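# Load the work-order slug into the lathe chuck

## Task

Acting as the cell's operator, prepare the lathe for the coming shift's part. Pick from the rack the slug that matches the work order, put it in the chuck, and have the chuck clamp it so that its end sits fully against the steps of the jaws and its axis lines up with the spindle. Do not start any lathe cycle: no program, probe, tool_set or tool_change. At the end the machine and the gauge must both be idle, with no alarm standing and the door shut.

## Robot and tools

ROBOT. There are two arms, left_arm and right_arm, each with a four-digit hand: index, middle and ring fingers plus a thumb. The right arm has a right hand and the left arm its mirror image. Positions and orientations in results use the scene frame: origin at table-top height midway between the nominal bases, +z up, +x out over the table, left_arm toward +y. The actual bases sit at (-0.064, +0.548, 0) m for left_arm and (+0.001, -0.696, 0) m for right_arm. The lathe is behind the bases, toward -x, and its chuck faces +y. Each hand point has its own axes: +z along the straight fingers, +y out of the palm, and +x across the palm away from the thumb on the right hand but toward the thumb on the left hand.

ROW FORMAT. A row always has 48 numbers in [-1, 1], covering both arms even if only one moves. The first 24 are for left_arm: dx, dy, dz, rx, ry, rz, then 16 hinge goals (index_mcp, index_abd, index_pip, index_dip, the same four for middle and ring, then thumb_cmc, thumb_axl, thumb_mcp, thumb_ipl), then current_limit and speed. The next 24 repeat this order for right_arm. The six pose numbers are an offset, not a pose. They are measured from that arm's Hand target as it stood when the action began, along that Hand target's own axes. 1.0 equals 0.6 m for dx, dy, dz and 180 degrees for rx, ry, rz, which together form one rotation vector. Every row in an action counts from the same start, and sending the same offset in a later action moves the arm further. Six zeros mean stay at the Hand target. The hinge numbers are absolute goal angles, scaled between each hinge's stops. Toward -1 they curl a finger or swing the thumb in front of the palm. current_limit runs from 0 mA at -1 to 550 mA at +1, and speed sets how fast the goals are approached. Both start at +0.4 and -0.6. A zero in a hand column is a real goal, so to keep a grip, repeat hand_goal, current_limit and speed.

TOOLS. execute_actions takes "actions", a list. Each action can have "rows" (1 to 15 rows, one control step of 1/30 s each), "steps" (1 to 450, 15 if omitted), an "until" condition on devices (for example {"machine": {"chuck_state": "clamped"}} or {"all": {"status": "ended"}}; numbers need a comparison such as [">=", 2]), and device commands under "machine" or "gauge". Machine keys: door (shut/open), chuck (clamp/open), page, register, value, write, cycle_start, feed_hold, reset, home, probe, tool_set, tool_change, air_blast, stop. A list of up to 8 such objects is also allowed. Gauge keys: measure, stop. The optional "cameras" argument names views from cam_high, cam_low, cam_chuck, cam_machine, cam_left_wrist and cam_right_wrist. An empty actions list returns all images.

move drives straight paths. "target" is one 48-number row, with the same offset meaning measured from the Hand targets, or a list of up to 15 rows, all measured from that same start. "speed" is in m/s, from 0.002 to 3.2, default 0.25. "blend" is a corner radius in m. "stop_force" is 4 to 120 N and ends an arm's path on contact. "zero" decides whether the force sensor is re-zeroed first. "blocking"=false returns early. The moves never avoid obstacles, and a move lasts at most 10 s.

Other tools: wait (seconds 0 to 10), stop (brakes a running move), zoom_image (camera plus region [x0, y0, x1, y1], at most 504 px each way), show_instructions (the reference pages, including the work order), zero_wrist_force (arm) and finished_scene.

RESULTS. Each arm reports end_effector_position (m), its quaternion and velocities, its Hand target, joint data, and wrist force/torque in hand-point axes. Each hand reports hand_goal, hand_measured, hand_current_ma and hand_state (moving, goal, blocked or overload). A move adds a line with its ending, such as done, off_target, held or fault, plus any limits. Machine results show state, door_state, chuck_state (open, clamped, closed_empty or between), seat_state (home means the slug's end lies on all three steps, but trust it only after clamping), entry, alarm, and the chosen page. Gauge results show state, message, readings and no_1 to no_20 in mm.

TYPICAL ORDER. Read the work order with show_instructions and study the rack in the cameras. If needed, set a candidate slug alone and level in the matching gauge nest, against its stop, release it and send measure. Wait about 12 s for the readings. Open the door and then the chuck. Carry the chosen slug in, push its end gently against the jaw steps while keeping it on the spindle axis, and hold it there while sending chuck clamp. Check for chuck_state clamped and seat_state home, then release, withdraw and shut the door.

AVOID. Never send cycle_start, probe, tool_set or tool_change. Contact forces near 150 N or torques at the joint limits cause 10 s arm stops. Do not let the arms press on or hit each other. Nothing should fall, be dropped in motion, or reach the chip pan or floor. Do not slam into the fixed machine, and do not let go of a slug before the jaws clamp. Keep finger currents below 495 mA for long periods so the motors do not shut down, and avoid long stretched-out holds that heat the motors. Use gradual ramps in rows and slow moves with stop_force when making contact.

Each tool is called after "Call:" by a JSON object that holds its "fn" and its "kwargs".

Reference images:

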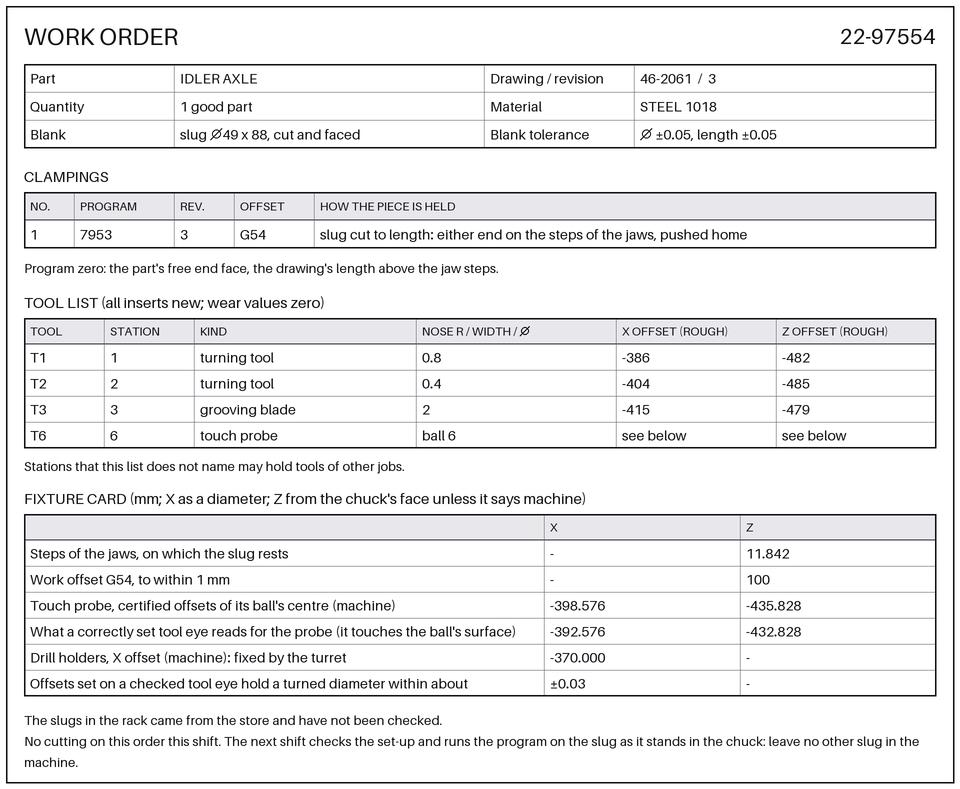

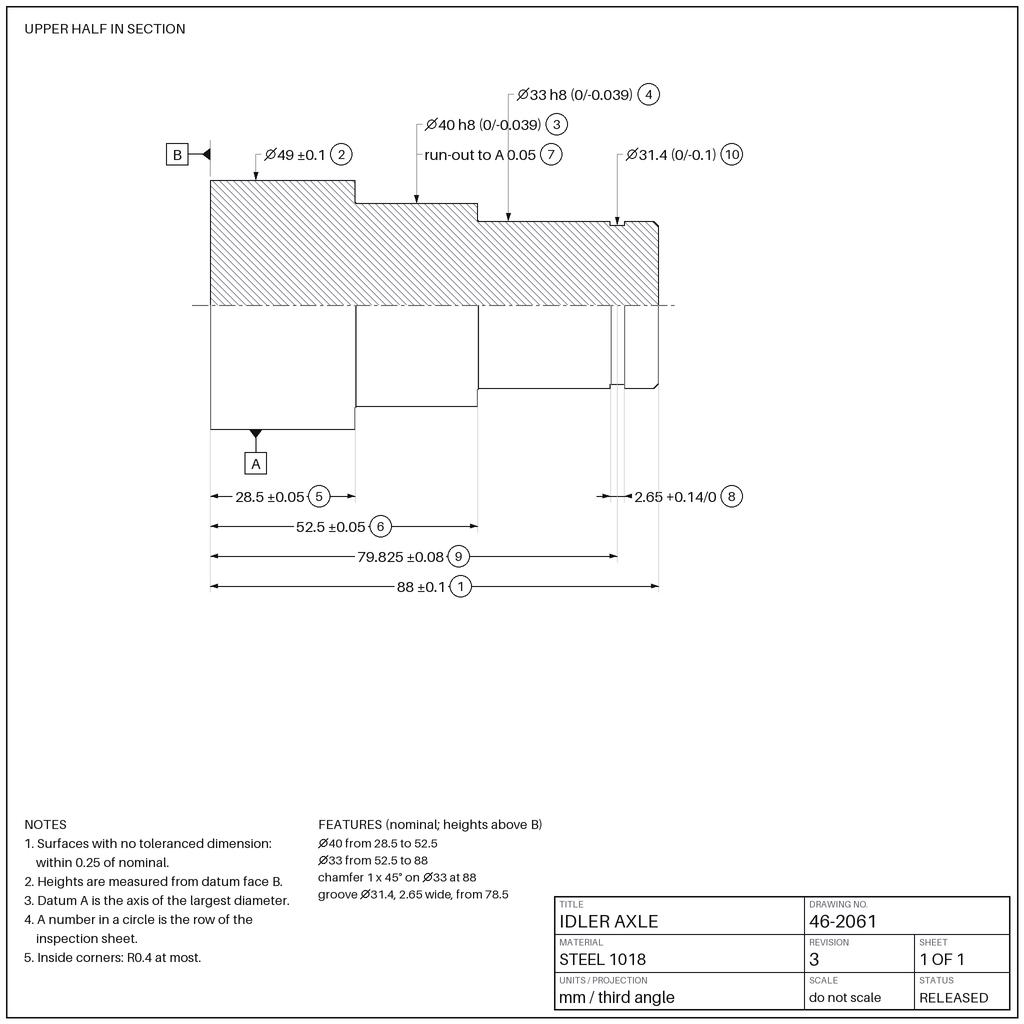

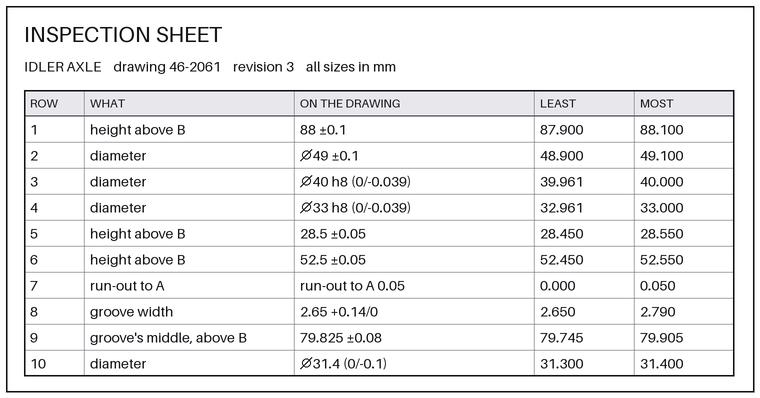

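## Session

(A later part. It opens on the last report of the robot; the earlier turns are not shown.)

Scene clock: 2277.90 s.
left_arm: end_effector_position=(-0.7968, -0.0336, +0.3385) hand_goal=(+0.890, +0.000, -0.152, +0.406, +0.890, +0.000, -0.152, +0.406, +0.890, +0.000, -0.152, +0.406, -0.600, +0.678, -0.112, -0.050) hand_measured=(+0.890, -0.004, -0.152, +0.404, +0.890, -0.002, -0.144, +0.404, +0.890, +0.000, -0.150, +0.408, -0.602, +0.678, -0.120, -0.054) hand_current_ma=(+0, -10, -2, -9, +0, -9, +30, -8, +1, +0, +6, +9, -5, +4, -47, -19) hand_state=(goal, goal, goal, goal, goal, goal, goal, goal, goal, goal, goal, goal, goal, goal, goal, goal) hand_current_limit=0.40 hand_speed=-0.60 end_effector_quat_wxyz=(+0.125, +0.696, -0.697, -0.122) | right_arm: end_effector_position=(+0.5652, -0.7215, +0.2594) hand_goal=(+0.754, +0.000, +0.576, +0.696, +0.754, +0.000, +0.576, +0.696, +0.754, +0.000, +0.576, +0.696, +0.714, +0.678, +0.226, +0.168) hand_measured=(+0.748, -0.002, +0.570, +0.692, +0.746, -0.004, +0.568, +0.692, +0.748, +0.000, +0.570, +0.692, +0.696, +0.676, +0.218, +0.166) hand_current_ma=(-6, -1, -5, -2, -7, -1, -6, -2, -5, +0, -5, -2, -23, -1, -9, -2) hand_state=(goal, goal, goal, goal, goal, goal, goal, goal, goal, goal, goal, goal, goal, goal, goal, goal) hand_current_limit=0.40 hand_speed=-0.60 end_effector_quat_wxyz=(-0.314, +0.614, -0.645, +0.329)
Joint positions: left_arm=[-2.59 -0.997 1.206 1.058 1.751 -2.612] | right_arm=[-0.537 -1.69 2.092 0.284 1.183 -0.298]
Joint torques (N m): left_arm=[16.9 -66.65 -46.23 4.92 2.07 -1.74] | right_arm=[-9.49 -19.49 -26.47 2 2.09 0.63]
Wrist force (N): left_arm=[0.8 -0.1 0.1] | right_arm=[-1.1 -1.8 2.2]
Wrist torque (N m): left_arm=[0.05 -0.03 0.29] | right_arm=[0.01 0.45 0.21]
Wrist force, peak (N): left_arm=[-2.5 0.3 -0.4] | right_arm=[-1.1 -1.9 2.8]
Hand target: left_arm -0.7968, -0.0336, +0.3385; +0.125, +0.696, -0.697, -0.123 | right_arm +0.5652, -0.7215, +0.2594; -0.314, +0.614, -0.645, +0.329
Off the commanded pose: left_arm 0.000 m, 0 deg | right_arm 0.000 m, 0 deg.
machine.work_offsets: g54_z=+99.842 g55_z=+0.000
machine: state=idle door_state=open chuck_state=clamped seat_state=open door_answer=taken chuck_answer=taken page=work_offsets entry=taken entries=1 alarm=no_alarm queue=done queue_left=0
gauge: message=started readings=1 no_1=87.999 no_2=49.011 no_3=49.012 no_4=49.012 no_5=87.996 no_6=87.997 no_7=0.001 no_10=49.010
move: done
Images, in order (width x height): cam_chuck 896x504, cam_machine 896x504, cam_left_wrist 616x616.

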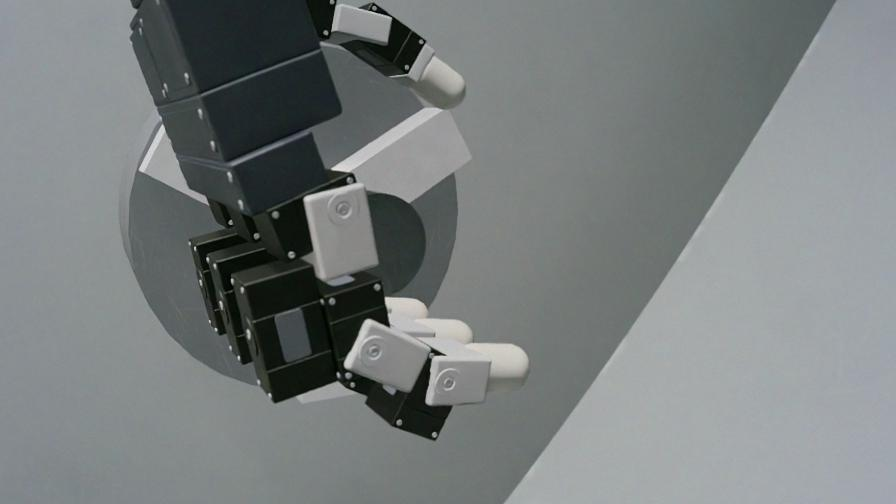

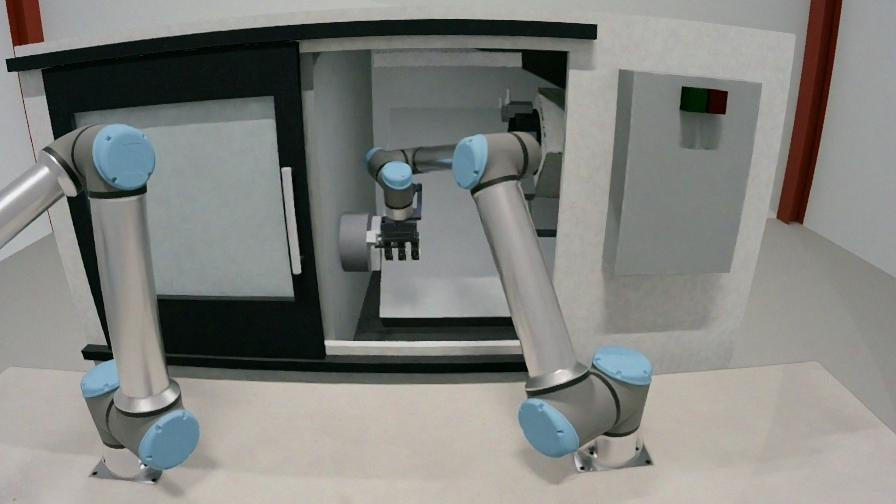

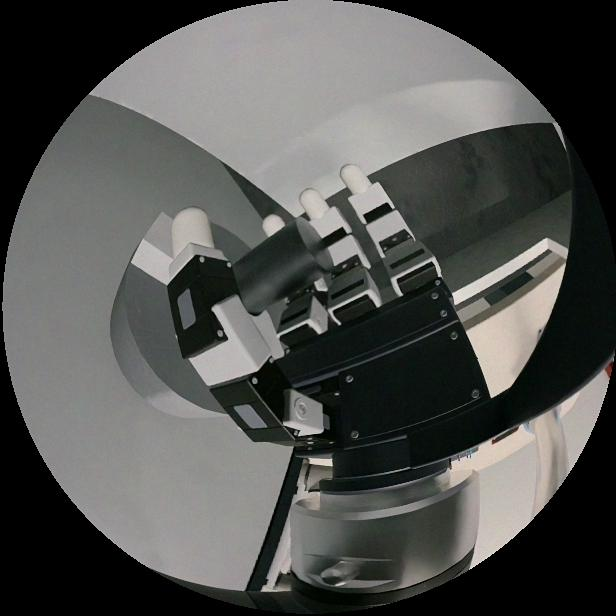

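Call:
{"fn": "execute_actions", "kwargs": {"actions": [{"rows":[[0,0.0022,0.0008,0,0,0, 0.80,0,-0.026,-0.25,0.89,0,-0.153,0.406,0.89,0,-0.153,0.406,-0.6,0.678,-0.2,-0.25,0.4,-0.7, 0,0,0,0,0,0, 0.754,0,0.576,0.696,0.754,0,0.576,0.696,0.754,0,0.576,0.696,0.714,0.678,0.226,0.168,0.4,-0.6]],"steps":45},{"rows":[[0,0,0,0,0,0, 0.75,0,-0.12,-0.46,0.89,0,-0.153,0.406,0.89,0,-0.153,0.406,-0.6,0.678,-0.37,-0.5,0.6,-0.75, 0,0,0,0,0,0, 0.754,0,0.576,0.696,0.754,0,0.576,0.696,0.754,0,0.576,0.696,0.714,0.678,0.226,0.168,0.4,-0.6]],"steps":75}], "cameras": ["cam_left_wrist","cam_chuck"]}}

Call:
{"fn": "zoom_image", "kwargs": {"camera": "cam_left_wrist", "region": [90, 180, 390, 430]}}

Scene clock: 2288.80 s.
left_arm: end_effector_position=(-0.7982, -0.0336, +0.3385) hand_goal=(+0.750, +0.000, -0.120, -0.460, +0.890, +0.000, -0.152, +0.406, +0.890, +0.000, -0.152, +0.406, -0.600, +0.678, -0.370, -0.500) hand_measured=(+0.818, -0.002, -0.056, -0.288, +0.890, -0.002, -0.144, +0.404, +0.890, +0.000, -0.150, +0.408, -0.602, +0.678, -0.344, -0.472) hand_current_ma=(+326, -9, +294, +440, +0, -9, +30, -8, +1, +0, +6, +9, -5, +4, +140, +161) hand_state=(blocked, goal, blocked, blocked, goal, goal, goal, goal, goal, goal, goal, goal, goal, goal, blocked, blocked) hand_current_limit=0.60 hand_speed=-0.75 end_effector_quat_wxyz=(+0.125, +0.696, -0.697, -0.123) | right_arm: end_effector_position=(+0.5652, -0.7215, +0.2594) hand_goal=(+0.754, +0.000, +0.576, +0.696, +0.754, +0.000, +0.576, +0.696, +0.754, +0.000, +0.576, +0.696, +0.714, +0.678, +0.226, +0.168) hand_measured=(+0.748, -0.002, +0.570, +0.692, +0.746, -0.004, +0.568, +0.692, +0.748, +0.000, +0.570, +0.692, +0.696, +0.676, +0.218, +0.166) hand_current_ma=(-6, -1, -5, -2, -7, -1, -6, -2, -5, +0, -5, -2, -23, -1, -9, -2) hand_state=(goal, goal, goal, goal, goal, goal, goal, goal, goal, goal, goal, goal, goal, goal, goal, goal) hand_current_limit=0.40 hand_speed=-0.60 end_effector_quat_wxyz=(-0.314, +0.614, -0.645, +0.329)
Joint positions: left_arm=[-2.591 -0.995 1.203 1.059 1.751 -2.613] | right_arm=[-0.537 -1.69 2.092 0.284 1.183 -0.298]
Joint torques (N m): left_arm=[-2.39 -102.81 -47.58 2.12 1.39 -0.7] | right_arm=[-9.63 -18.23 -26.06 1.89 2.06 0.5]
Wrist force (N): left_arm=[2.0 -0.6 3.7] | right_arm=[-0.9 -1.7 2.5]
Wrist torque (N m): left_arm=[-0.12 -0.11 0.38] | right_arm=[0.01 0.41 0.22]
Wrist force, peak (N): left_arm=[1.4 -2.3 5.8] | right_arm=[-1.3 -2.1 2.6]
Hand target: left_arm -0.7982, -0.0336, +0.3385; +0.125, +0.696, -0.697, -0.123 | right_arm +0.5652, -0.7215, +0.2594; -0.314, +0.614, -0.645, +0.329
Off the commanded pose: left_arm 0.000 m, 0 deg | right_arm 0.000 m, 0 deg.
machine.work_offsets: g54_z=+99.842 g55_z=+0.000
machine: state=idle door_state=open chuck_state=clamped seat_state=open door_answer=taken chuck_answer=taken page=work_offsets entry=taken entries=1 alarm=no_alarm queue=done queue_left=0
gauge: message=started readings=1 no_1=87.999 no_2=49.011 no_3=49.012 no_4=49.012 no_5=87.996 no_6=87.997 no_7=0.001 no_10=49.010
Images, in order (width x height): cam_chuck 896x504, cam_left_wrist 616x616.

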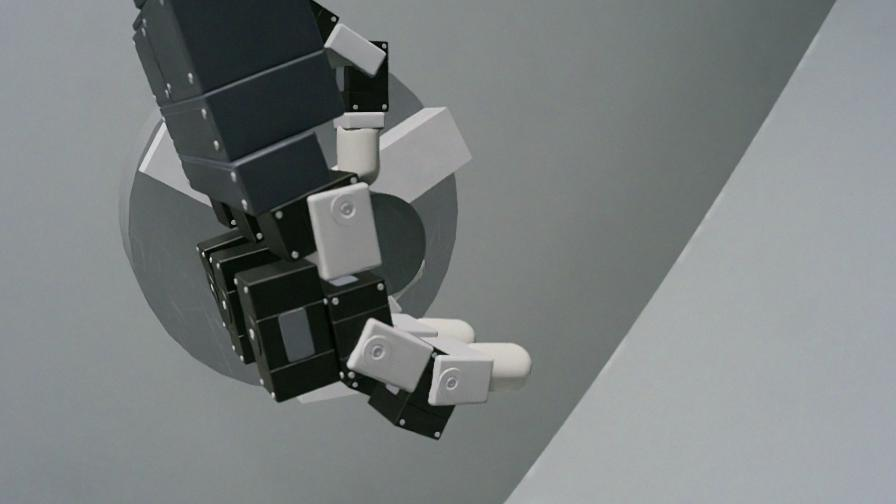

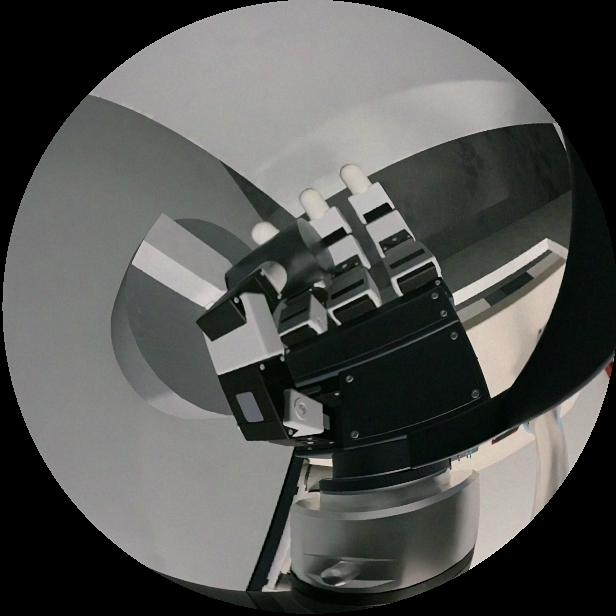

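Scaled by 1.680 from the camera's 616x616 image, which has a finer 880x880 frame.

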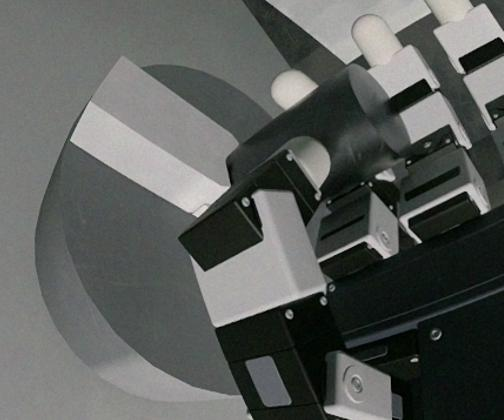

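Call:
{"fn": "execute_actions", "kwargs": {"actions": [{"rows":[[0,0.0006,-0.0016,0,0,0, 0.75,0,-0.13,-0.47,0.89,0,-0.153,0.406,0.89,0,-0.153,0.406,-0.6,0.678,-0.39,-0.52,0.7,-0.75, 0,0,0,0,0,0, 0.754,0,0.576,0.696,0.754,0,0.576,0.696,0.754,0,0.576,0.696,0.714,0.678,0.226,0.168,0.4,-0.6]],"steps":30},{"machine":{"chuck":"open"},"steps":75}], "cameras": ["cam_left_wrist","cam_chuck"]}}

Call:
{"fn": "zoom_image", "kwargs": {"camera": "cam_left_wrist", "region": [90, 180, 390, 430]}}

Call:
{"fn": "zoom_image", "kwargs": {"camera": "cam_chuck", "region": [300, 130, 500, 350]}}

Scene clock: 2301.33 s.
left_arm: end_effector_position=(-0.7982, -0.0336, +0.3395) hand_goal=(+0.750, +0.000, -0.130, -0.470, +0.890, +0.000, -0.152, +0.406, +0.890, +0.000, -0.152, +0.406, -0.600, +0.678, -0.390, -0.520) hand_measured=(+0.834, -0.002, -0.050, -0.288, +0.890, -0.002, -0.144, +0.404, +0.890, +0.000, -0.150, +0.408, -0.602, +0.678, -0.378, -0.514) hand_current_ma=(+411, -9, +368, +467, +0, -9, +30, -8, +1, +0, +6, +9, -5, +4, +68, +37) hand_state=(blocked, goal, blocked, blocked, goal, goal, goal, goal, goal, goal, goal, goal, goal, goal, goal, goal) hand_current_limit=0.70 hand_speed=-0.75 end_effector_quat_wxyz=(+0.125, +0.696, -0.697, -0.123) | right_arm: end_effector_position=(+0.5652, -0.7215, +0.2594) hand_goal=(+0.754, +0.000, +0.576, +0.696, +0.754, +0.000, +0.576, +0.696, +0.754, +0.000, +0.576, +0.696, +0.714, +0.678, +0.226, +0.168) hand_measured=(+0.748, -0.002, +0.570, +0.692, +0.746, -0.004, +0.568, +0.692, +0.748, +0.000, +0.570, +0.692, +0.696, +0.676, +0.218, +0.166) hand_current_ma=(-6, -1, -5, -2, -7, -1, -6, -2, -5, +0, -5, -2, -23, -1, -9, -2) hand_state=(goal, goal, goal, goal, goal, goal, goal, goal, goal, goal, goal, goal, goal, goal, goal, goal) hand_current_limit=0.40 hand_speed=-0.60 end_effector_quat_wxyz=(-0.314, +0.614, -0.645, +0.329)
Joint positions: left_arm=[-2.591 -0.995 1.202 1.061 1.751 -2.613] | right_arm=[-0.537 -1.69 2.092 0.284 1.183 -0.298]
Joint torques (N m): left_arm=[-8.15 -82.32 -32.68 2.79 1.08 -1.51] | right_arm=[-8.04 -18.71 -26.22 1.87 2.07 0.79]
Wrist force (N): left_arm=[0.9 -3.9 11.9] | right_arm=[-1.0 -1.9 2.4]
Wrist torque (N m): left_arm=[-0.42 -0.34 0.21] | right_arm=[-0.02 0.43 0.21]
Wrist force, peak (N): left_arm=[0.7 -2.5 14.9] | right_arm=[-1.1 -1.9 2.8]
Hand target: left_arm -0.7982, -0.0336, +0.3395; +0.125, +0.696, -0.697, -0.123 | right_arm +0.5652, -0.7215, +0.2594; -0.314, +0.614, -0.645, +0.329
Off the commanded pose: left_arm 0.000 m, 0 deg | right_arm 0.000 m, 0 deg.
machine.work_offsets: g54_z=+99.842 g55_z=+0.000
machine: state=idle door_state=open chuck_state=open seat_state=open door_answer=taken chuck_answer=taken page=work_offsets entry=taken entries=1 alarm=no_alarm queue=done queue_left=0
gauge: message=started readings=1 no_1=87.999 no_2=49.011 no_3=49.012 no_4=49.012 no_5=87.996 no_6=87.997 no_7=0.001 no_10=49.010
Images, in order (width x height): cam_chuck 896x504, cam_left_wrist 616x616.

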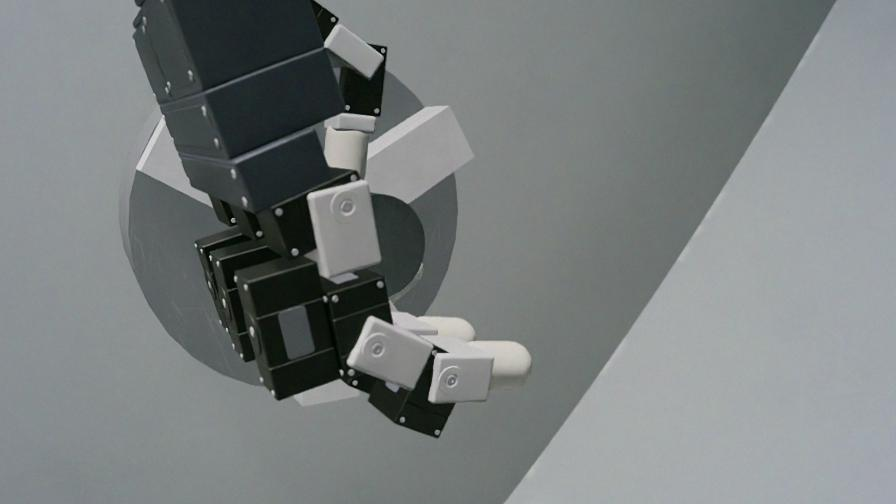

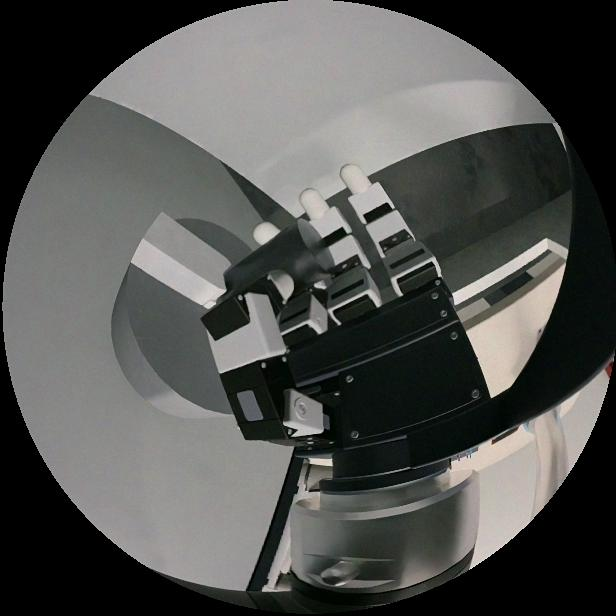

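Scaled by 1.680 from the camera's 616x616 image, which has a finer 880x880 frame.

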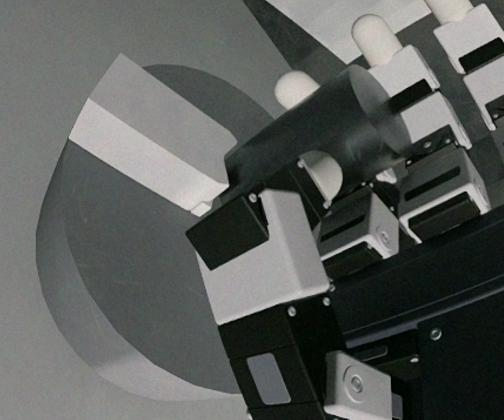

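Scaled by 2.291 from the camera's 896x504 image, which has a finer 1280x720 frame.

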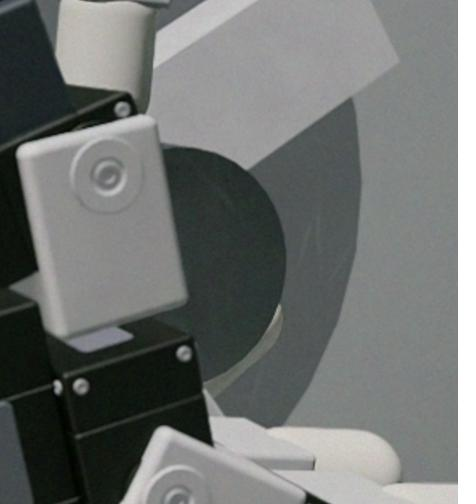

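Call:
{"fn": "move", "kwargs": {"target": [0.0233,0,0,0,0,0, 0.75,0,-0.13,-0.47,0.89,0,-0.153,0.406,0.89,0,-0.153,0.406,-0.6,0.678,-0.39,-0.52,0.7,-0.75, 0,0,0,0,0,0, 0.754,0,0.576,0.696,0.754,0,0.576,0.696,0.754,0,0.576,0.696,0.714,0.678,0.226,0.168,0.4,-0.6], "speed": 0.008, "stop_force": 9, "cameras": ["cam_left_wrist","cam_chuck","cam_machine"]}}

Call:
{"fn": "zoom_image", "kwargs": {"camera": "cam_left_wrist", "region": [90, 180, 390, 430]}}

Call:
{"fn": "zoom_image", "kwargs": {"camera": "cam_chuck", "region": [300, 130, 500, 350]}}

Scene clock: 2309.47 s.
left_arm: end_effector_position=(-0.7982, -0.0476, +0.3396) hand_goal=(+0.750, +0.000, -0.130, -0.470, +0.890, +0.000, -0.152, +0.406, +0.890, +0.000, -0.152, +0.406, -0.600, +0.678, -0.390, -0.520) hand_measured=(+0.838, -0.024, -0.048, -0.288, +0.890, -0.002, -0.144, +0.404, +0.890, +0.000, -0.150, +0.408, -0.602, +0.678, -0.390, -0.518) hand_current_ma=(+435, -87, +377, +467, +0, -9, +30, -8, +1, +0, +6, +9, -5, +4, -1, +11) hand_state=(blocked, blocked, blocked, blocked, goal, goal, goal, goal, goal, goal, goal, goal, goal, goal, goal, goal) hand_current_limit=0.70 hand_speed=-0.75 end_effector_quat_wxyz=(+0.125, +0.696, -0.697, -0.123) | right_arm: end_effector_position=(+0.5652, -0.7215, +0.2594) hand_goal=(+0.754, +0.000, +0.576, +0.696, +0.754, +0.000, +0.576, +0.696, +0.754, +0.000, +0.576, +0.696, +0.714, +0.678, +0.226, +0.168) hand_measured=(+0.748, -0.002, +0.570, +0.692, +0.746, -0.004, +0.568, +0.692, +0.748, +0.000, +0.570, +0.692, +0.696, +0.676, +0.218, +0.166) hand_current_ma=(-6, -1, -5, -2, -7, -1, -6, -2, -5, +0, -5, -2, -23, -1, -9, -2) hand_state=(goal, goal, goal, goal, goal, goal, goal, goal, goal, goal, goal, goal, goal, goal, goal, goal) hand_current_limit=0.40 hand_speed=-0.60 end_effector_quat_wxyz=(-0.314, +0.614, -0.645, +0.329)
Joint positions: left_arm=[-2.576 -0.977 1.174 1.074 1.755 -2.599] | right_arm=[-0.537 -1.69 2.092 0.284 1.183 -0.298]
Joint torques (N m): left_arm=[23.5 -79.87 -54.8 3.64 0.65 2.07] | right_arm=[-8.67 -19.22 -26.7 1.79 2.12 0.6]
Wrist force (N): left_arm=[-7.1 -3.8 12.5] | right_arm=[-0.9 -1.9 2.5]
Wrist torque (N m): left_arm=[-0.44 -0.68 -0.40] | right_arm=[-0.02 0.41 0.23]
Wrist force, peak (N): left_arm=[-7.3 -4.5 12.9] | right_arm=[-1.0 -2.3 2.5]
Hand target: left_arm -0.7982, -0.0476, +0.3396; +0.125, +0.696, -0.697, -0.123 | right_arm +0.5652, -0.7215, +0.2594; -0.314, +0.614, -0.645, +0.329
Off the commanded pose: left_arm 0.000 m, 0 deg | right_arm 0.000 m, 0 deg.
machine.work_offsets: g54_z=+99.842 g55_z=+0.000
machine: state=idle door_state=open chuck_state=open seat_state=open door_answer=taken chuck_answer=taken page=work_offsets entry=taken entries=1 alarm=no_alarm queue=done queue_left=0
gauge: message=started readings=1 no_1=87.999 no_2=49.011 no_3=49.012 no_4=49.012 no_5=87.996 no_6=87.997 no_7=0.001 no_10=49.010
move: done
Images, in order (width x height): cam_chuck 896x504, cam_machine 896x504, cam_left_wrist 616x616.

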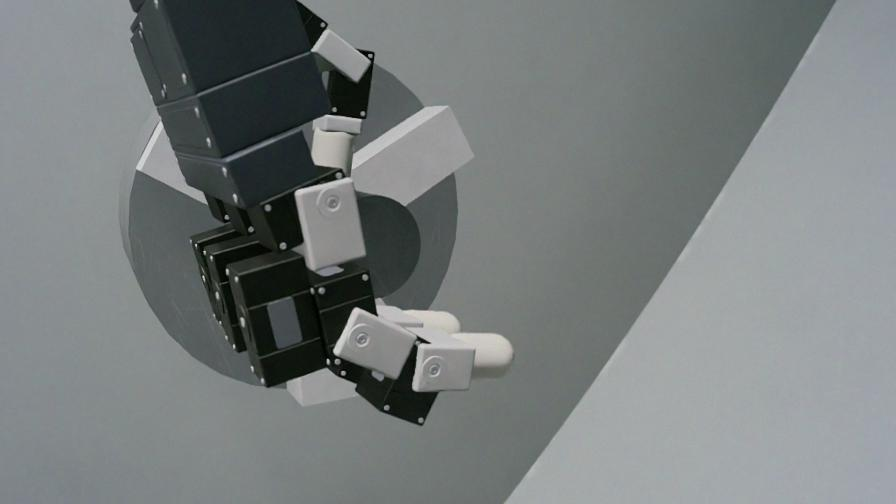

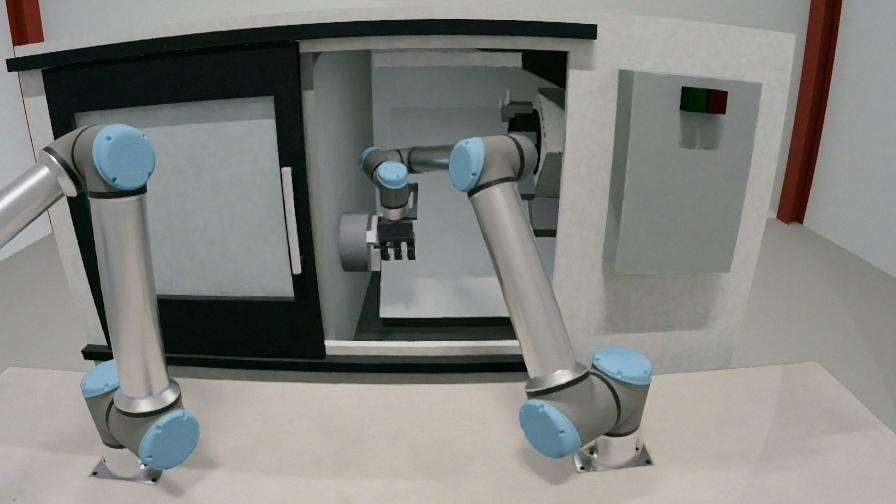

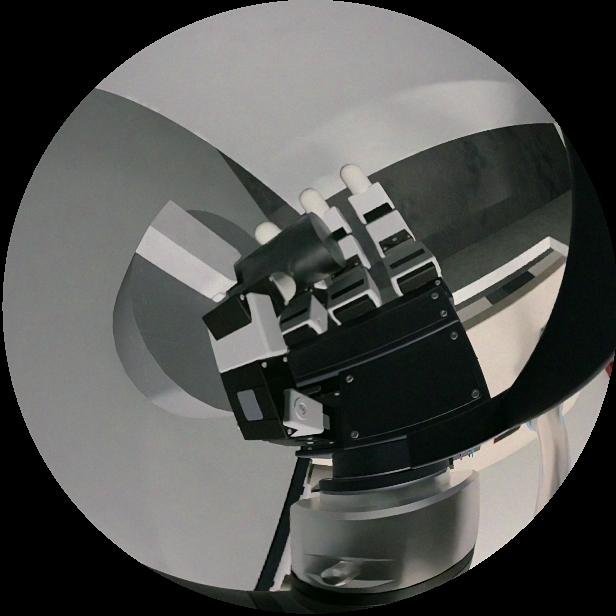

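Scaled by 1.680 from the camera's 616x616 image, which has a finer 880x880 frame.

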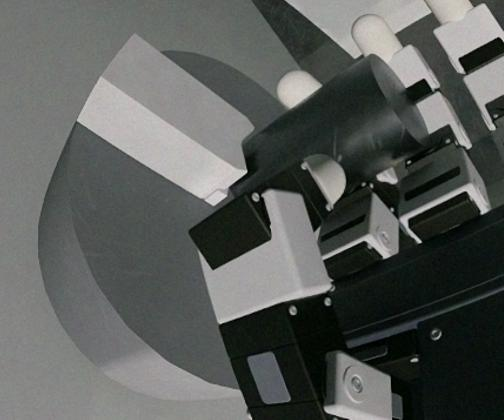

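Scaled by 2.291 from the camera's 896x504 image, which has a finer 1280x720 frame.

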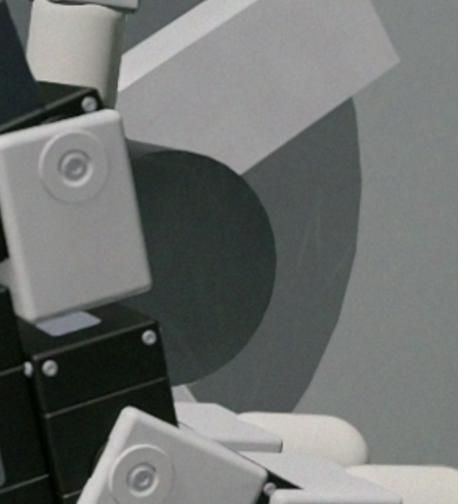

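Call:
{"fn": "execute_actions", "kwargs": {"actions": [{"machine":{"chuck":"clamp"},"steps":75}], "cameras": ["cam_chuck","cam_left_wrist"]}}

Call:
{"fn": "zoom_image", "kwargs": {"camera": "cam_chuck", "region": [300, 130, 500, 350]}}

Scene clock: 2319.73 s.
left_arm: end_effector_position=(-0.7982, -0.0476, +0.3396) hand_goal=(+0.750, +0.000, -0.130, -0.470, +0.890, +0.000, -0.152, +0.406, +0.890, +0.000, -0.152, +0.406, -0.600, +0.678, -0.390, -0.520) hand_measured=(+0.834, -0.024, -0.046, -0.292, +0.890, -0.002, -0.144, +0.404, +0.890, +0.000, -0.150, +0.408, -0.598, +0.686, -0.382, -0.524) hand_current_ma=(+412, -92, +387, +467, +0, -9, +30, -8, +1, +0, +6, +9, +5, +36, +38, -22) hand_state=(blocked, blocked, blocked, blocked, goal, goal, goal, goal, goal, goal, goal, goal, goal, goal, goal, goal) hand_current_limit=0.70 hand_speed=-0.75 end_effector_quat_wxyz=(+0.125, +0.696, -0.697, -0.123) | right_arm: end_effector_position=(+0.5652, -0.7215, +0.2594) hand_goal=(+0.754, +0.000, +0.576, +0.696, +0.754, +0.000, +0.576, +0.696, +0.754, +0.000, +0.576, +0.696, +0.714, +0.678, +0.226, +0.168) hand_measured=(+0.748, -0.002, +0.570, +0.692, +0.746, -0.004, +0.568, +0.692, +0.748, +0.000, +0.570, +0.692, +0.696, +0.676, +0.218, +0.166) hand_current_ma=(-6, -1, -5, -2, -7, -1, -6, -2, -5, +0, -5, -2, -23, -1, -9, -2) hand_state=(goal, goal, goal, goal, goal, goal, goal, goal, goal, goal, goal, goal, goal, goal, goal, goal) hand_current_limit=0.40 hand_speed=-0.60 end_effector_quat_wxyz=(-0.314, +0.614, -0.645, +0.329)
Joint positions: left_arm=[-2.576 -0.977 1.174 1.074 1.755 -2.599] | right_arm=[-0.537 -1.69 2.092 0.284 1.183 -0.298]
Joint torques (N m): left_arm=[14.09 -81.62 -27.94 2.15 -1.44 0.33] | right_arm=[-8.14 -17.43 -26.48 1.85 2.3 0.69]
Wrist force (N): left_arm=[-2.1 3.1 6.9] | right_arm=[-1.1 -1.8 2.3]
Wrist torque (N m): left_arm=[-0.30 -0.40 -0.03] | right_arm=[0.01 0.44 0.20]
Wrist force, peak (N): left_arm=[-7.5 -4.3 12.9] | right_arm=[-1.0 -2.2 2.7]
Hand target: left_arm -0.7982, -0.0476, +0.3396; +0.125, +0.696, -0.697, -0.123 | right_arm +0.5652, -0.7215, +0.2594; -0.314, +0.614, -0.645, +0.329
Off the commanded pose: left_arm 0.000 m, 0 deg | right_arm 0.000 m, 0 deg.
machine.work_offsets: g54_z=+99.842 g55_z=+0.000
machine: state=idle door_state=open chuck_state=clamped seat_state=home door_answer=taken chuck_answer=taken page=work_offsets entry=taken entries=1 alarm=no_alarm queue=done queue_left=0
gauge: message=started readings=1 no_1=87.999 no_2=49.011 no_3=49.012 no_4=49.012 no_5=87.996 no_6=87.997 no_7=0.001 no_10=49.010
Images, in order (width x height): cam_chuck 896x504, cam_left_wrist 616x616.

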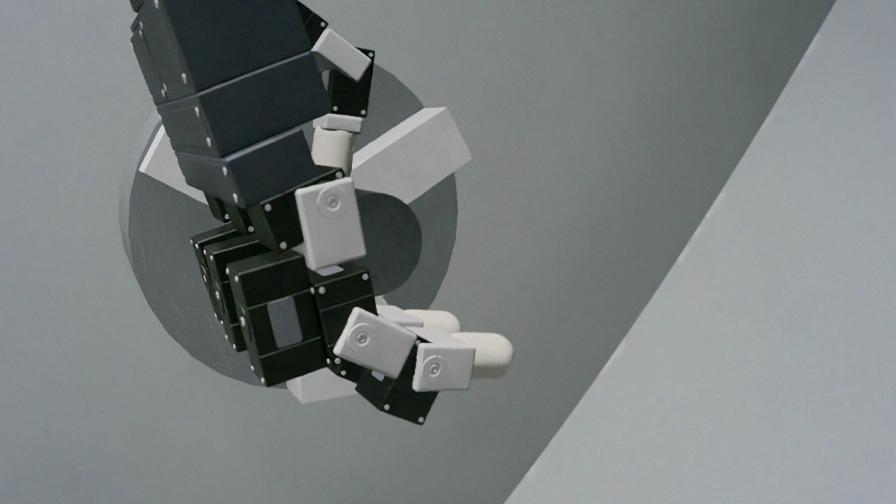

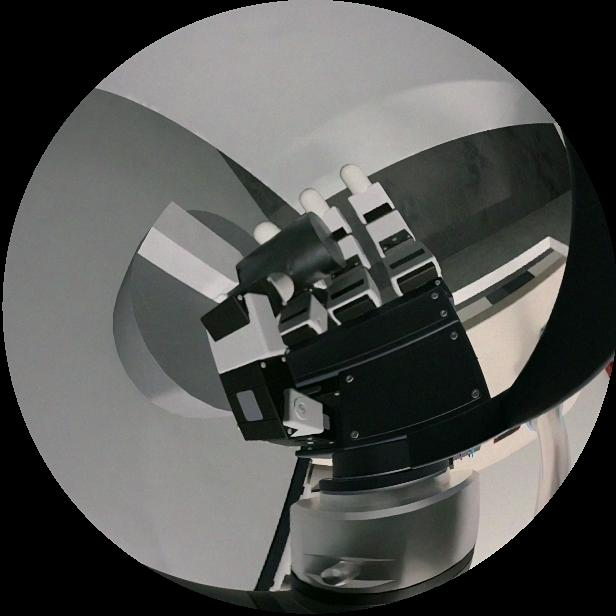

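Scaled by 2.291 from the camera's 896x504 image, which has a finer 1280x720 frame.

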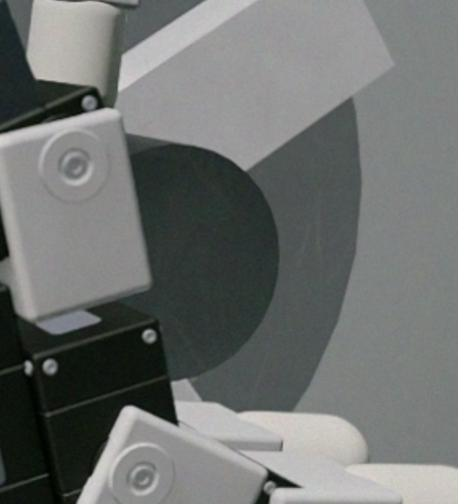

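Call:
{"fn": "execute_actions", "kwargs": {"actions": [{"rows":[[0,0,0,0,0,0, 0.82,0,0,-0.15,0.89,0,-0.153,0.406,0.89,0,-0.153,0.406,-0.6,0.678,-0.18,-0.2,0.5,-0.8, 0,0,0,0,0,0, 0.754,0,0.576,0.696,0.754,0,0.576,0.696,0.754,0,0.576,0.696,0.714,0.678,0.226,0.168,0.4,-0.6]],"steps":60},{"rows":[[0,0,0,0,0,0, 0.89,0,-0.1,0.3,0.89,0,-0.1,0.406,0.89,0,-0.1,0.406,-0.6,0.678,-0.06,0.0,0.4,-0.6, 0,0,0,0,0,0, 0.754,0,0.576,0.696,0.754,0,0.576,0.696,0.754,0,0.576,0.696,0.714,0.678,0.226,0.168,0.4,-0.6]],"steps":45}], "cameras": ["cam_left_wrist","cam_chuck"]}}

Call:
{"fn": "zoom_image", "kwargs": {"camera": "cam_left_wrist", "region": [90, 180, 390, 430]}}

Scene clock: 2331.37 s.
left_arm: end_effector_position=(-0.7982, -0.0475, +0.3395) hand_goal=(+0.890, +0.000, -0.100, +0.300, +0.890, +0.000, -0.100, +0.406, +0.890, +0.000, -0.100, +0.406, -0.600, +0.678, -0.060, +0.000) hand_measured=(+0.890, -0.004, -0.094, +0.298, +0.890, -0.002, -0.100, +0.404, +0.890, +0.000, -0.100, +0.408, -0.598, +0.680, -0.070, -0.004) hand_current_ma=(-1, -10, +23, -9, +0, -9, -3, -8, +1, +0, -2, +9, +5, +9, -48, -20) hand_state=(goal, goal, goal, goal, goal, goal, goal, goal, goal, goal, goal, goal, goal, goal, goal, goal) hand_current_limit=0.40 hand_speed=-0.60 end_effector_quat_wxyz=(+0.125, +0.696, -0.697, -0.123) | right_arm: end_effector_position=(+0.5652, -0.7215, +0.2594) hand_goal=(+0.754, +0.000, +0.576, +0.696, +0.754, +0.000, +0.576, +0.696, +0.754, +0.000, +0.576, +0.696, +0.714, +0.678, +0.226, +0.168) hand_measured=(+0.748, -0.002, +0.570, +0.692, +0.746, -0.004, +0.568, +0.692, +0.748, +0.000, +0.570, +0.692, +0.696, +0.676, +0.218, +0.166) hand_current_ma=(-6, -1, -5, -2, -7, -1, -6, -2, -5, +0, -5, -2, -23, -1, -9, -2) hand_state=(goal, goal, goal, goal, goal, goal, goal, goal, goal, goal, goal, goal, goal, goal, goal, goal) hand_current_limit=0.40 hand_speed=-0.60 end_effector_quat_wxyz=(-0.314, +0.614, -0.645, +0.329)
Joint positions: left_arm=[-2.576 -0.977 1.174 1.074 1.755 -2.599] | right_arm=[-0.537 -1.69 2.092 0.284 1.183 -0.298]
Joint torques (N m): left_arm=[-1.51 -83.37 -35.59 2.01 1.35 -1.4] | right_arm=[-9.71 -18.32 -26.81 1.89 2.08 0.71]
Wrist force (N): left_arm=[0.8 -0.1 0.3] | right_arm=[-1.1 -2.1 2.3]
Wrist torque (N m): left_arm=[0.04 -0.02 0.02] | right_arm=[-0.03 0.44 0.20]
Wrist force, peak (N): left_arm=[-2.3 3.0 7.3] | right_arm=[-1.0 -2.1 2.8]
Hand target: left_arm -0.7982, -0.0476, +0.3396; +0.125, +0.696, -0.697, -0.123 | right_arm +0.5652, -0.7215, +0.2594; -0.314, +0.614, -0.645, +0.329
Off the commanded pose: left_arm 0.000 m, 0 deg | right_arm 0.000 m, 0 deg.
machine.work_offsets: g54_z=+99.842 g55_z=+0.000
machine: state=idle door_state=open chuck_state=clamped seat_state=home door_answer=taken chuck_answer=taken page=work_offsets entry=taken entries=1 alarm=no_alarm queue=done queue_left=0
gauge: message=started readings=1 no_1=87.999 no_2=49.011 no_3=49.012 no_4=49.012 no_5=87.996 no_6=87.997 no_7=0.001 no_10=49.010
Images, in order (width x height): cam_chuck 896x504, cam_left_wrist 616x616.

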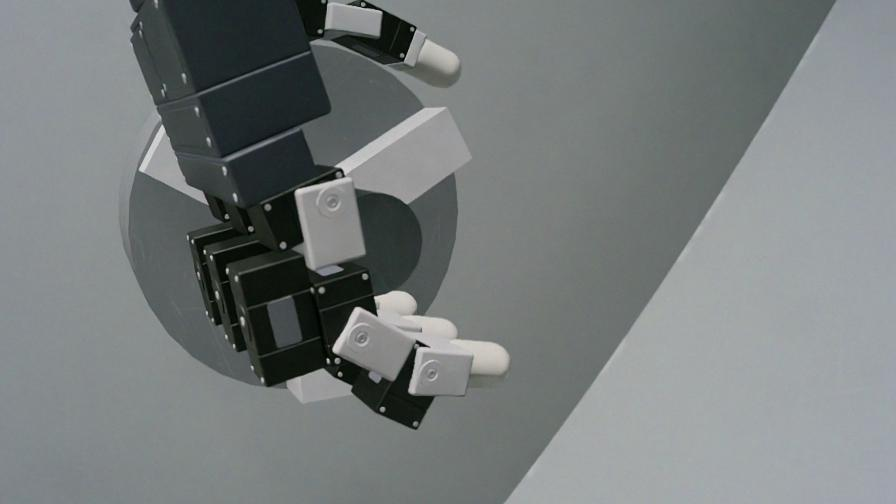

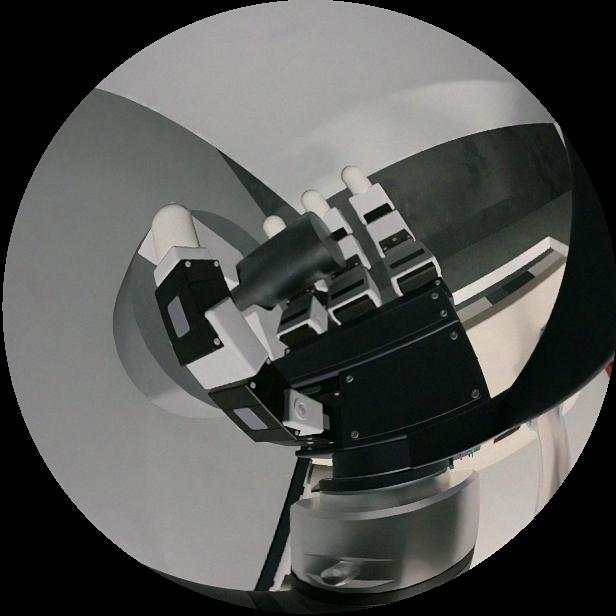

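Scaled by 1.680 from the camera's 616x616 image, which has a finer 880x880 frame.

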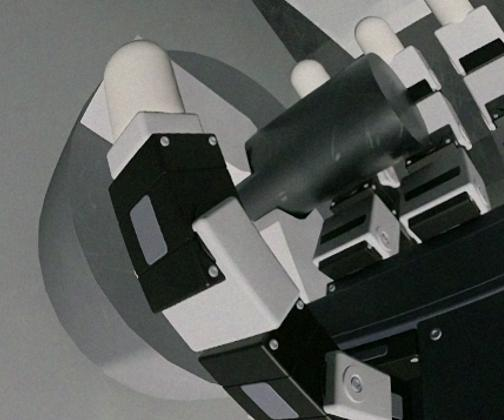

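Call:
{"fn": "move", "kwargs": {"target": [[0,-0.0047,-0.0017,0,0,0, 0.89,0,-0.1,0.3,0.89,0,-0.1,0.406,0.89,0,-0.1,0.406,-0.6,0.678,-0.06,0,0.4,-0.6, 0,0,0,0,0,0, 0.754,0,0.576,0.696,0.754,0,0.576,0.696,0.754,0,0.576,0.696,0.714,0.678,0.226,0.168,0.4,-0.6],[-0.2167,-0.0021,-0.0185,0,0,0, 0.89,0,-0.1,0.3,0.89,0,-0.1,0.406,0.89,0,-0.1,0.406,-0.6,0.678,-0.06,0,0.4,-0.6, 0,0,0,0,0,0, 0.754,0,0.576,0.696,0.754,0,0.576,0.696,0.754,0,0.576,0.696,0.714,0.678,0.226,0.168,0.4,-0.6]], "speed": [0.03,0.08], "cameras": ["cam_chuck","cam_machine"]}}

Call:
{"fn": "zoom_image", "kwargs": {"camera": "cam_chuck", "region": [110, 30, 490, 420]}}

Scene clock: 2343.57 s.
left_arm: end_effector_position=(-0.7932, +0.0823, +0.3491) hand_goal=(+0.890, +0.000, -0.100, +0.300, +0.890, +0.000, -0.100, +0.406, +0.890, +0.000, -0.100, +0.406, -0.600, +0.678, -0.060, +0.000) hand_measured=(+0.890, -0.002, -0.094, +0.298, +0.890, -0.002, -0.100, +0.404, +0.890, +0.000, -0.100, +0.408, -0.598, +0.680, -0.070, -0.004) hand_current_ma=(+0, -9, +23, -9, +1, -8, -2, -8, +1, +0, -2, +9, +5, +9, -48, -20) hand_state=(goal, goal, goal, goal, goal, goal, goal, goal, goal, goal, goal, goal, goal, goal, goal, goal) hand_current_limit=0.40 hand_speed=-0.60 end_effector_quat_wxyz=(+0.125, +0.696, -0.697, -0.123) | right_arm: end_effector_position=(+0.5652, -0.7215, +0.2594) hand_goal=(+0.754, +0.000, +0.576, +0.696, +0.754, +0.000, +0.576, +0.696, +0.754, +0.000, +0.576, +0.696, +0.714, +0.678, +0.226, +0.168) hand_measured=(+0.748, -0.002, +0.570, +0.692, +0.746, -0.004, +0.568, +0.692, +0.748, +0.000, +0.570, +0.692, +0.696, +0.676, +0.218, +0.166) hand_current_ma=(-6, -1, -5, -2, -7, -1, -6, -2, -5, +0, -5, -2, -23, -1, -9, -2) hand_state=(goal, goal, goal, goal, goal, goal, goal, goal, goal, goal, goal, goal, goal, goal, goal, goal) hand_current_limit=0.40 hand_speed=-0.60 end_effector_quat_wxyz=(-0.314, +0.614, -0.645, +0.329)
Joint positions: left_arm=[-2.727 -1.137 1.398 0.986 1.709 -2.744] | right_arm=[-0.537 -1.69 2.092 0.284 1.183 -0.298]
Joint torques (N m): left_arm=[-18.15 -86.32 -26.73 0.73 -1.76 -0.66] | right_arm=[-9.73 -18.42 -26.68 1.88 2.23 0.4]
Wrist force (N): left_arm=[0.6 0.3 0.4] | right_arm=[-0.9 -2.1 2.5]
Wrist torque (N m): left_arm=[0.09 0.02 0.26] | right_arm=[-0.04 0.41 0.22]
Wrist force, peak (N): left_arm=[2.1 -0.5 0.3] | right_arm=[-0.9 -2.3 2.7]
Hand target: left_arm -0.7932, +0.0825, +0.3492; +0.125, +0.696, -0.697, -0.123 | right_arm +0.5652, -0.7215, +0.2594; -0.314, +0.614, -0.645, +0.329
Off the commanded pose: left_arm 0.000 m, 0 deg | right_arm 0.000 m, 0 deg.
machine.work_offsets: g54_z=+99.842 g55_z=+0.000
machine: state=idle door_state=open chuck_state=clamped seat_state=home door_answer=taken chuck_answer=taken page=work_offsets entry=taken entries=1 alarm=no_alarm queue=done queue_left=0
gauge: message=started readings=1 no_1=87.999 no_2=49.011 no_3=49.012 no_4=49.012 no_5=87.996 no_6=87.997 no_7=0.001 no_10=49.010
move: done
Images, in order (width x height): cam_chuck 896x504, cam_machine 896x504.

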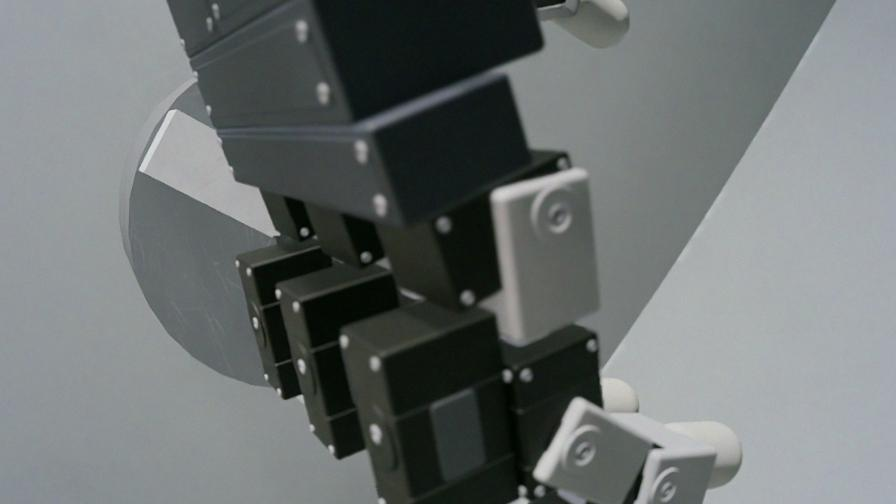

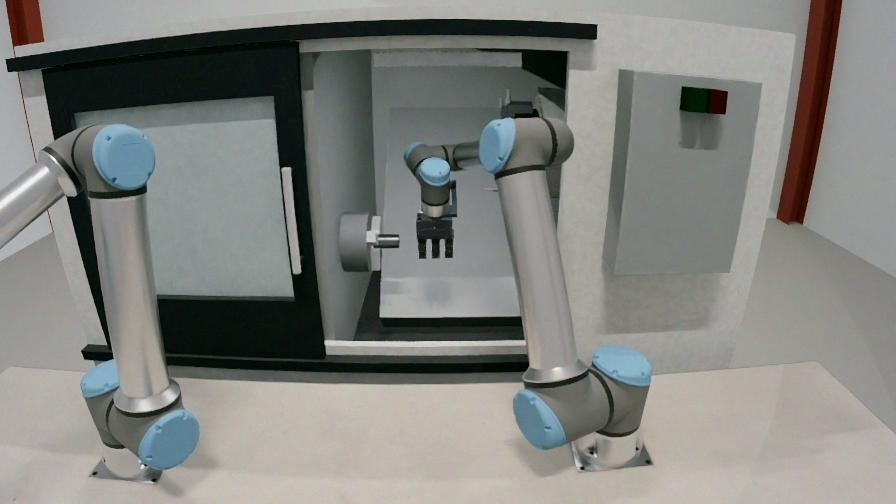

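Scaled by 1.292 from the camera's 896x504 image, which has a finer 1280x720 frame.

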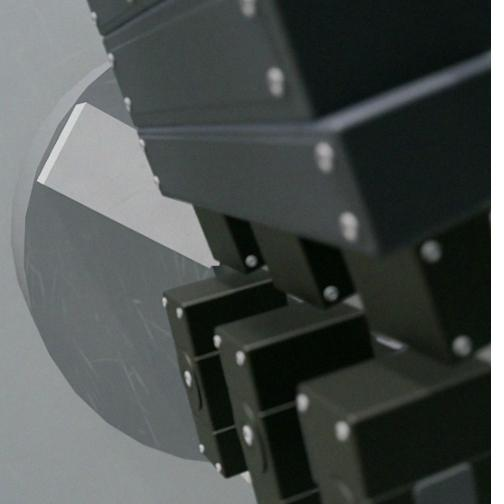

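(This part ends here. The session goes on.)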